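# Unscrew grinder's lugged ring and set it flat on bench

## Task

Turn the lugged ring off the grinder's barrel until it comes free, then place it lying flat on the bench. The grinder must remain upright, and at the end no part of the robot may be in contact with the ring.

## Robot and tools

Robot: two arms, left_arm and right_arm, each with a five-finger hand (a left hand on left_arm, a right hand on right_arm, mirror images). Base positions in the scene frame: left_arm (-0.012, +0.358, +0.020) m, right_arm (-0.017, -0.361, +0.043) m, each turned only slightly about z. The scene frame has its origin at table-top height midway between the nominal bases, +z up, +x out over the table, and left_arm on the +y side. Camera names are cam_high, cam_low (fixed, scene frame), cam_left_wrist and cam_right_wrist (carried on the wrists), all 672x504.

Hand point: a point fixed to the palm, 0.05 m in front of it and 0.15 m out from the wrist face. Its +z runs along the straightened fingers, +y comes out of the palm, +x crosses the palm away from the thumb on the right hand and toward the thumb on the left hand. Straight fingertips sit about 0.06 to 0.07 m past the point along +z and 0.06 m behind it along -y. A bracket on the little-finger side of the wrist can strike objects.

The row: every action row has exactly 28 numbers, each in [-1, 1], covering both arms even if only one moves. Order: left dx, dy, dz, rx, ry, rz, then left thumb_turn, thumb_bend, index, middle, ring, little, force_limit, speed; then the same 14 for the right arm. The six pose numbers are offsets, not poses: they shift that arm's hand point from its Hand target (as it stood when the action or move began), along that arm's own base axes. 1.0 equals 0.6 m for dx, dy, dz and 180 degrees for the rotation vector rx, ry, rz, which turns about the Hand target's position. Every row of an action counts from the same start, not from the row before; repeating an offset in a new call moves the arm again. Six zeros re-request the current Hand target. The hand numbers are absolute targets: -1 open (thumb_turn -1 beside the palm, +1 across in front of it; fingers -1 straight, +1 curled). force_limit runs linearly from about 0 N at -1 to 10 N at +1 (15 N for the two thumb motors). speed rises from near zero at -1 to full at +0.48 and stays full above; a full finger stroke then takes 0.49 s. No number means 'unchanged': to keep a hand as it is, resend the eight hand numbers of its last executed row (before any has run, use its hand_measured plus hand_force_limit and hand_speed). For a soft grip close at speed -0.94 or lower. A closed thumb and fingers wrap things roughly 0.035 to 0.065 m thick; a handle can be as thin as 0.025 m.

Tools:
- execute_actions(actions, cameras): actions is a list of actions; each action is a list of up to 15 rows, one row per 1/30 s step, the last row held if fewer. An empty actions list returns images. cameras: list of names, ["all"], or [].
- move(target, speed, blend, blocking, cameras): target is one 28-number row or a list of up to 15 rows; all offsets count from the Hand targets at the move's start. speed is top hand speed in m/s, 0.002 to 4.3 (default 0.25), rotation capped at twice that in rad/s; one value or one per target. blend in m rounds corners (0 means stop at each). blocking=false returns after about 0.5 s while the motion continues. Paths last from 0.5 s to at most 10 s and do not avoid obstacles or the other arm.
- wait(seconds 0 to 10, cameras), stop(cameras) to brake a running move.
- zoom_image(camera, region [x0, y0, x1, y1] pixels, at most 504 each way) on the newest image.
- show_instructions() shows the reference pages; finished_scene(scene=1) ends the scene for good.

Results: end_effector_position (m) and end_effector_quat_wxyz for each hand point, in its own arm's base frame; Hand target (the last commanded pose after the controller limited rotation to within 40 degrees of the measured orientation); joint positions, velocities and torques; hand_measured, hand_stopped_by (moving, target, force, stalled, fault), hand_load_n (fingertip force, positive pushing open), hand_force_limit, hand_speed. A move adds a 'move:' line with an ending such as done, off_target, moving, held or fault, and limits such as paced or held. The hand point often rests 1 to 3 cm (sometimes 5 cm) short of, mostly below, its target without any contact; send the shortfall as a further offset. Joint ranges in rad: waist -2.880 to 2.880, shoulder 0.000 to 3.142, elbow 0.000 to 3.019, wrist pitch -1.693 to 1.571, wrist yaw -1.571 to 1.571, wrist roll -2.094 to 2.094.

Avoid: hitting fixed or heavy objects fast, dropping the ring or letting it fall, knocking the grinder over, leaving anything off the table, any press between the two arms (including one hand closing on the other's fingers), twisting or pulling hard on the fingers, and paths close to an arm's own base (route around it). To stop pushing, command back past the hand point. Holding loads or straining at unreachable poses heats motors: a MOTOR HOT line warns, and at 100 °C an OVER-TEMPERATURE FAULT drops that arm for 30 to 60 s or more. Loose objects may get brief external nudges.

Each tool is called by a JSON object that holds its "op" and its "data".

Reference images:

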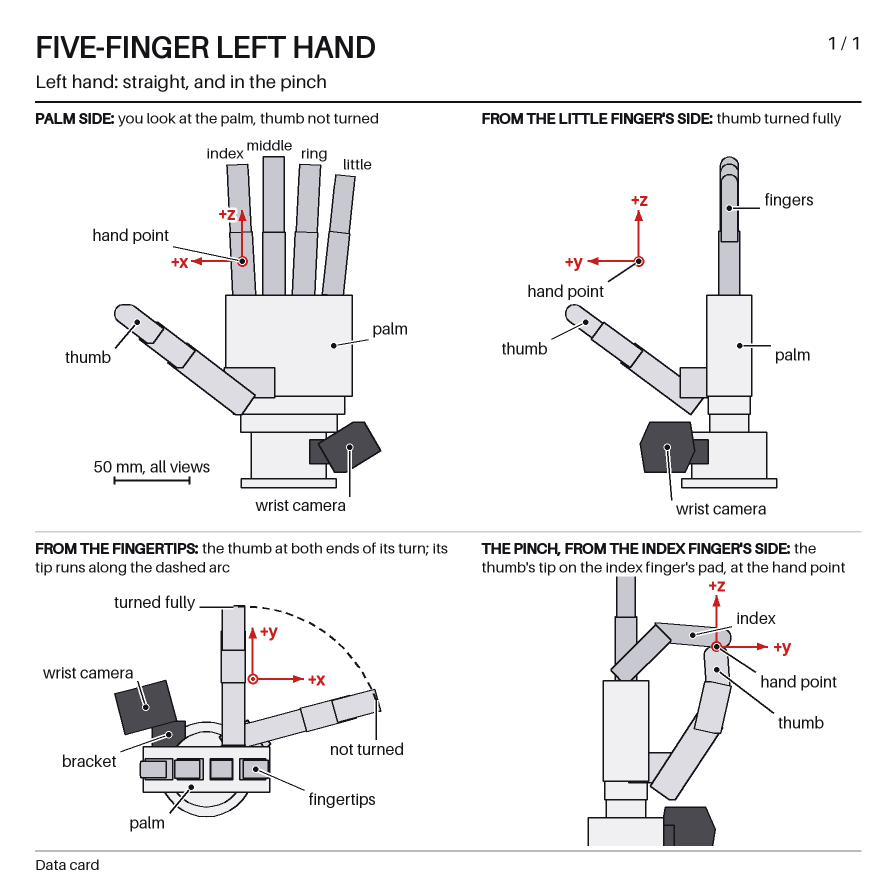

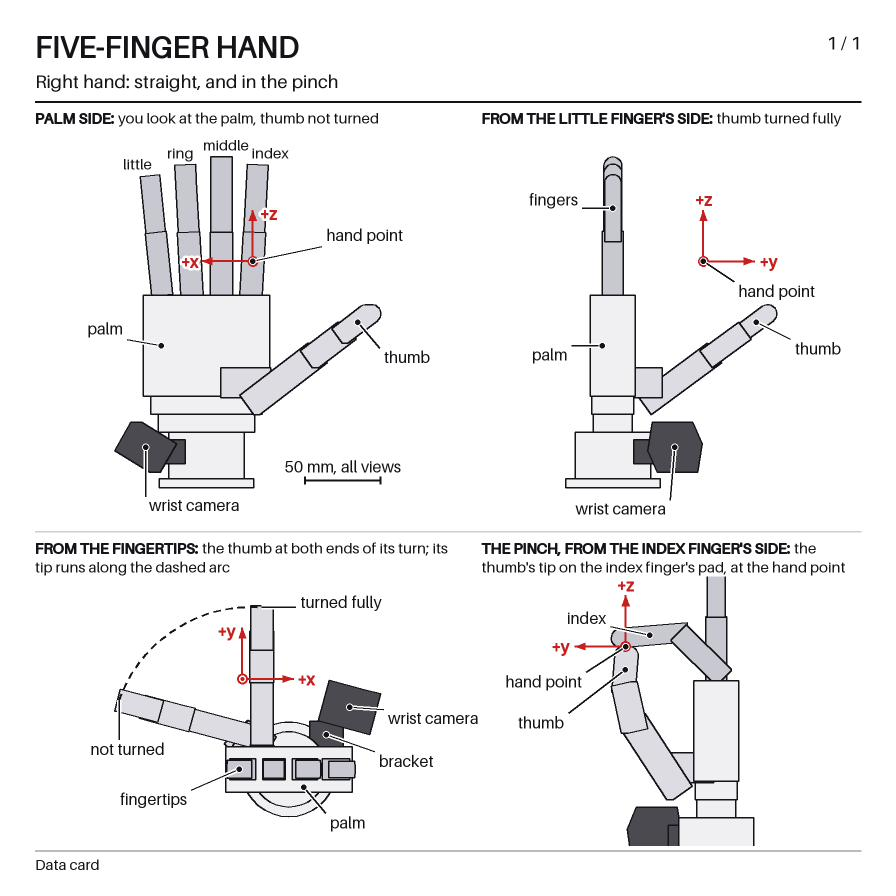

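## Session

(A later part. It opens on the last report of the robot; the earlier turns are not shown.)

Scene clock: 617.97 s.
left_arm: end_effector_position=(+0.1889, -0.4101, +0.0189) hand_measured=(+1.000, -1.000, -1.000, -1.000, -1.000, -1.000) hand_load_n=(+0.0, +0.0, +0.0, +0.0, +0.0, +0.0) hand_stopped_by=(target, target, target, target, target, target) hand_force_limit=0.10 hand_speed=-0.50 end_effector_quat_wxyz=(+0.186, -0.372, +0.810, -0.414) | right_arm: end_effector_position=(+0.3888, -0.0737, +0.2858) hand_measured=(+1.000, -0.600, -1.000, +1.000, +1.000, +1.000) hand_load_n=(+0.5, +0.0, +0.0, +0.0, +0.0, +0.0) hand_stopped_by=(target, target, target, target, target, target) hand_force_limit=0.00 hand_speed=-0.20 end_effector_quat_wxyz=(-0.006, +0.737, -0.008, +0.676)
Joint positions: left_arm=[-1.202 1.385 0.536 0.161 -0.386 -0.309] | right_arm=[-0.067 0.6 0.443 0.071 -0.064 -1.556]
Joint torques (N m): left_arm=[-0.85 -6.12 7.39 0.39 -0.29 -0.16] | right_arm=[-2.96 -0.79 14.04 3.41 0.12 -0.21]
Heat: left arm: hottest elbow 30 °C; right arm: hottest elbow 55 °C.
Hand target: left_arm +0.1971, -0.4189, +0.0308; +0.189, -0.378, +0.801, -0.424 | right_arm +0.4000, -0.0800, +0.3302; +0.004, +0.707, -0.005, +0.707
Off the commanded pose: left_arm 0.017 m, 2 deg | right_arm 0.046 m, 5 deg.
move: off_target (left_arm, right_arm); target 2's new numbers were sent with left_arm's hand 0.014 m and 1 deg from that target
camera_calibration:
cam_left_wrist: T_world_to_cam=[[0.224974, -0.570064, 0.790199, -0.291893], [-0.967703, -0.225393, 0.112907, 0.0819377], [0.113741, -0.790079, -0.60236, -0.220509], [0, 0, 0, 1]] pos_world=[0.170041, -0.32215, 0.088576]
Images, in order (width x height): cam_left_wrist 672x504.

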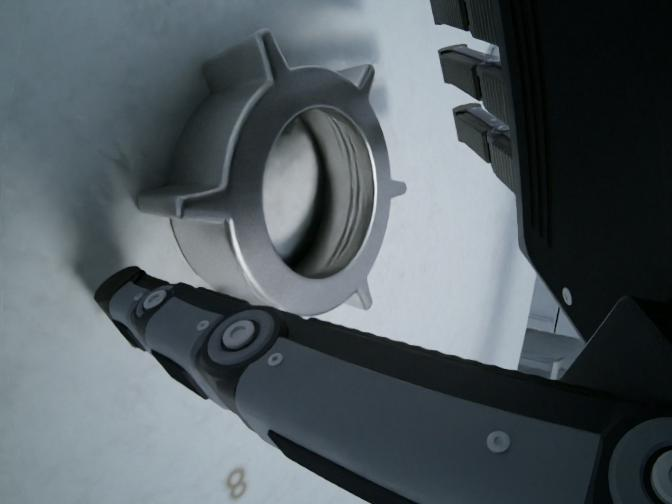

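{"op": "move", "data": {"target": [[-0.028,0.026,0.012,0,0,0,1,-1,-1,-1,-1,-1,0.1,-0.5,0,0,0,0,0,0,1,-0.6,-1,1,1,1,0,-0.2],[-0.04,0.037,0.22,0,0,0,1,-1,-1,-1,-1,-1,0.1,-0.5,0,0,0,0,0,0,1,-0.6,-1,1,1,1,0,-0.2]], "speed": [0.12,0.25], "blend": [0.005,0], "cameras": ["cam_left_wrist","cam_high","cam_low"]}}

Scene clock: 619.93 s.
left_arm: end_effector_position=(+0.1696, -0.3793, +0.1366) hand_measured=(+1.000, -1.000, -1.000, -1.000, -1.000, -1.000) hand_load_n=(+0.0, +0.0, +0.0, -0.5, +0.0, +0.0) hand_stopped_by=(target, target, target, target, target, target) hand_force_limit=0.10 hand_speed=-0.50 end_effector_quat_wxyz=(+0.191, -0.373, +0.813, -0.403) | right_arm: end_effector_position=(+0.3888, -0.0737, +0.2858) hand_measured=(+1.000, -0.600, -1.000, +1.000, +1.000, +1.000) hand_load_n=(+0.0, +0.0, +0.0, +0.0, +0.5, +0.0) hand_stopped_by=(target, target, target, target, target, target) hand_force_limit=0.00 hand_speed=-0.20 end_effector_quat_wxyz=(-0.006, +0.737, -0.008, +0.676)
Joint positions: left_arm=[-1.233 1.031 0.658 -0.346 -0.42 -0.33] | right_arm=[-0.067 0.6 0.443 0.071 -0.064 -1.556]
Joint torques (N m): left_arm=[-1.73 -3.43 11.23 0.42 -0.39 -0.28] | right_arm=[-2.9 -0.73 14.06 3.41 0.12 -0.21]
Heat: left arm: hottest elbow 30 °C; right arm: hottest elbow 55 °C.
Hand target: left_arm +0.1730, -0.3967, +0.1628; +0.189, -0.378, +0.801, -0.424 | right_arm +0.4000, -0.0800, +0.3302; +0.004, +0.707, -0.005, +0.707
Off the commanded pose: left_arm 0.032 m, 3 deg | right_arm 0.046 m, 5 deg.
move: off_target (left_arm, right_arm)
camera_calibration:
cam_left_wrist: T_world_to_cam=[[0.231264, -0.587953, 0.775131, -0.368736], [-0.965617, -0.235959, 0.109117, 0.0530319], [0.118743, -0.773715, -0.622306, -0.114965], [0, 0, 0, 1]] pos_world=[0.150135, -0.293236, 0.208489]
Images, in order (width x height): cam_high 672x504, cam_low 672x504, cam_left_wrist 672x504.

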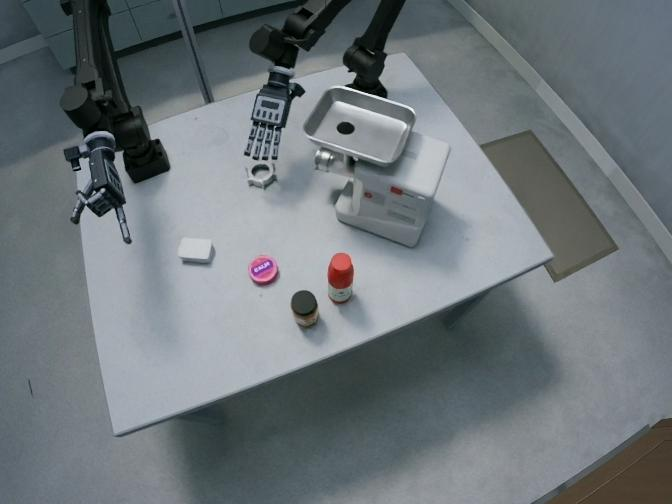

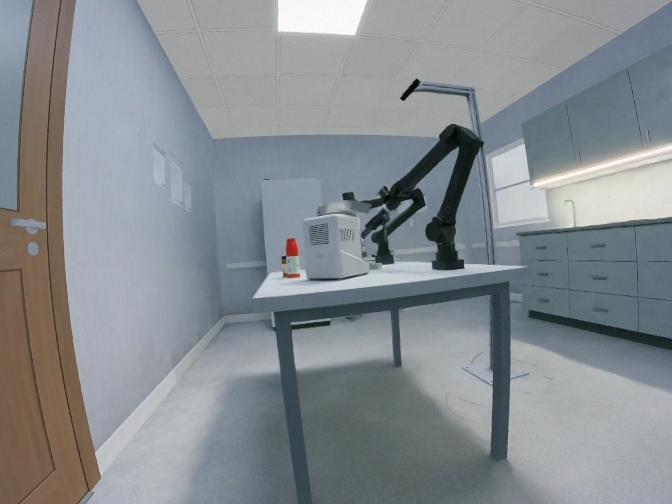

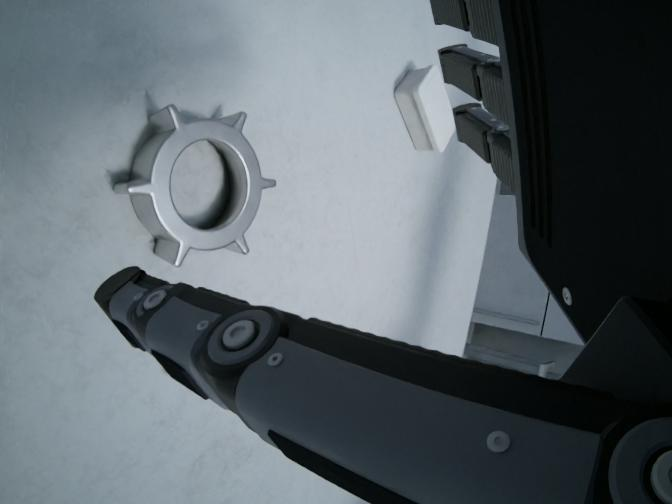

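{"op": "finished_scene", "data": {}}

The scene is finished: the task was done.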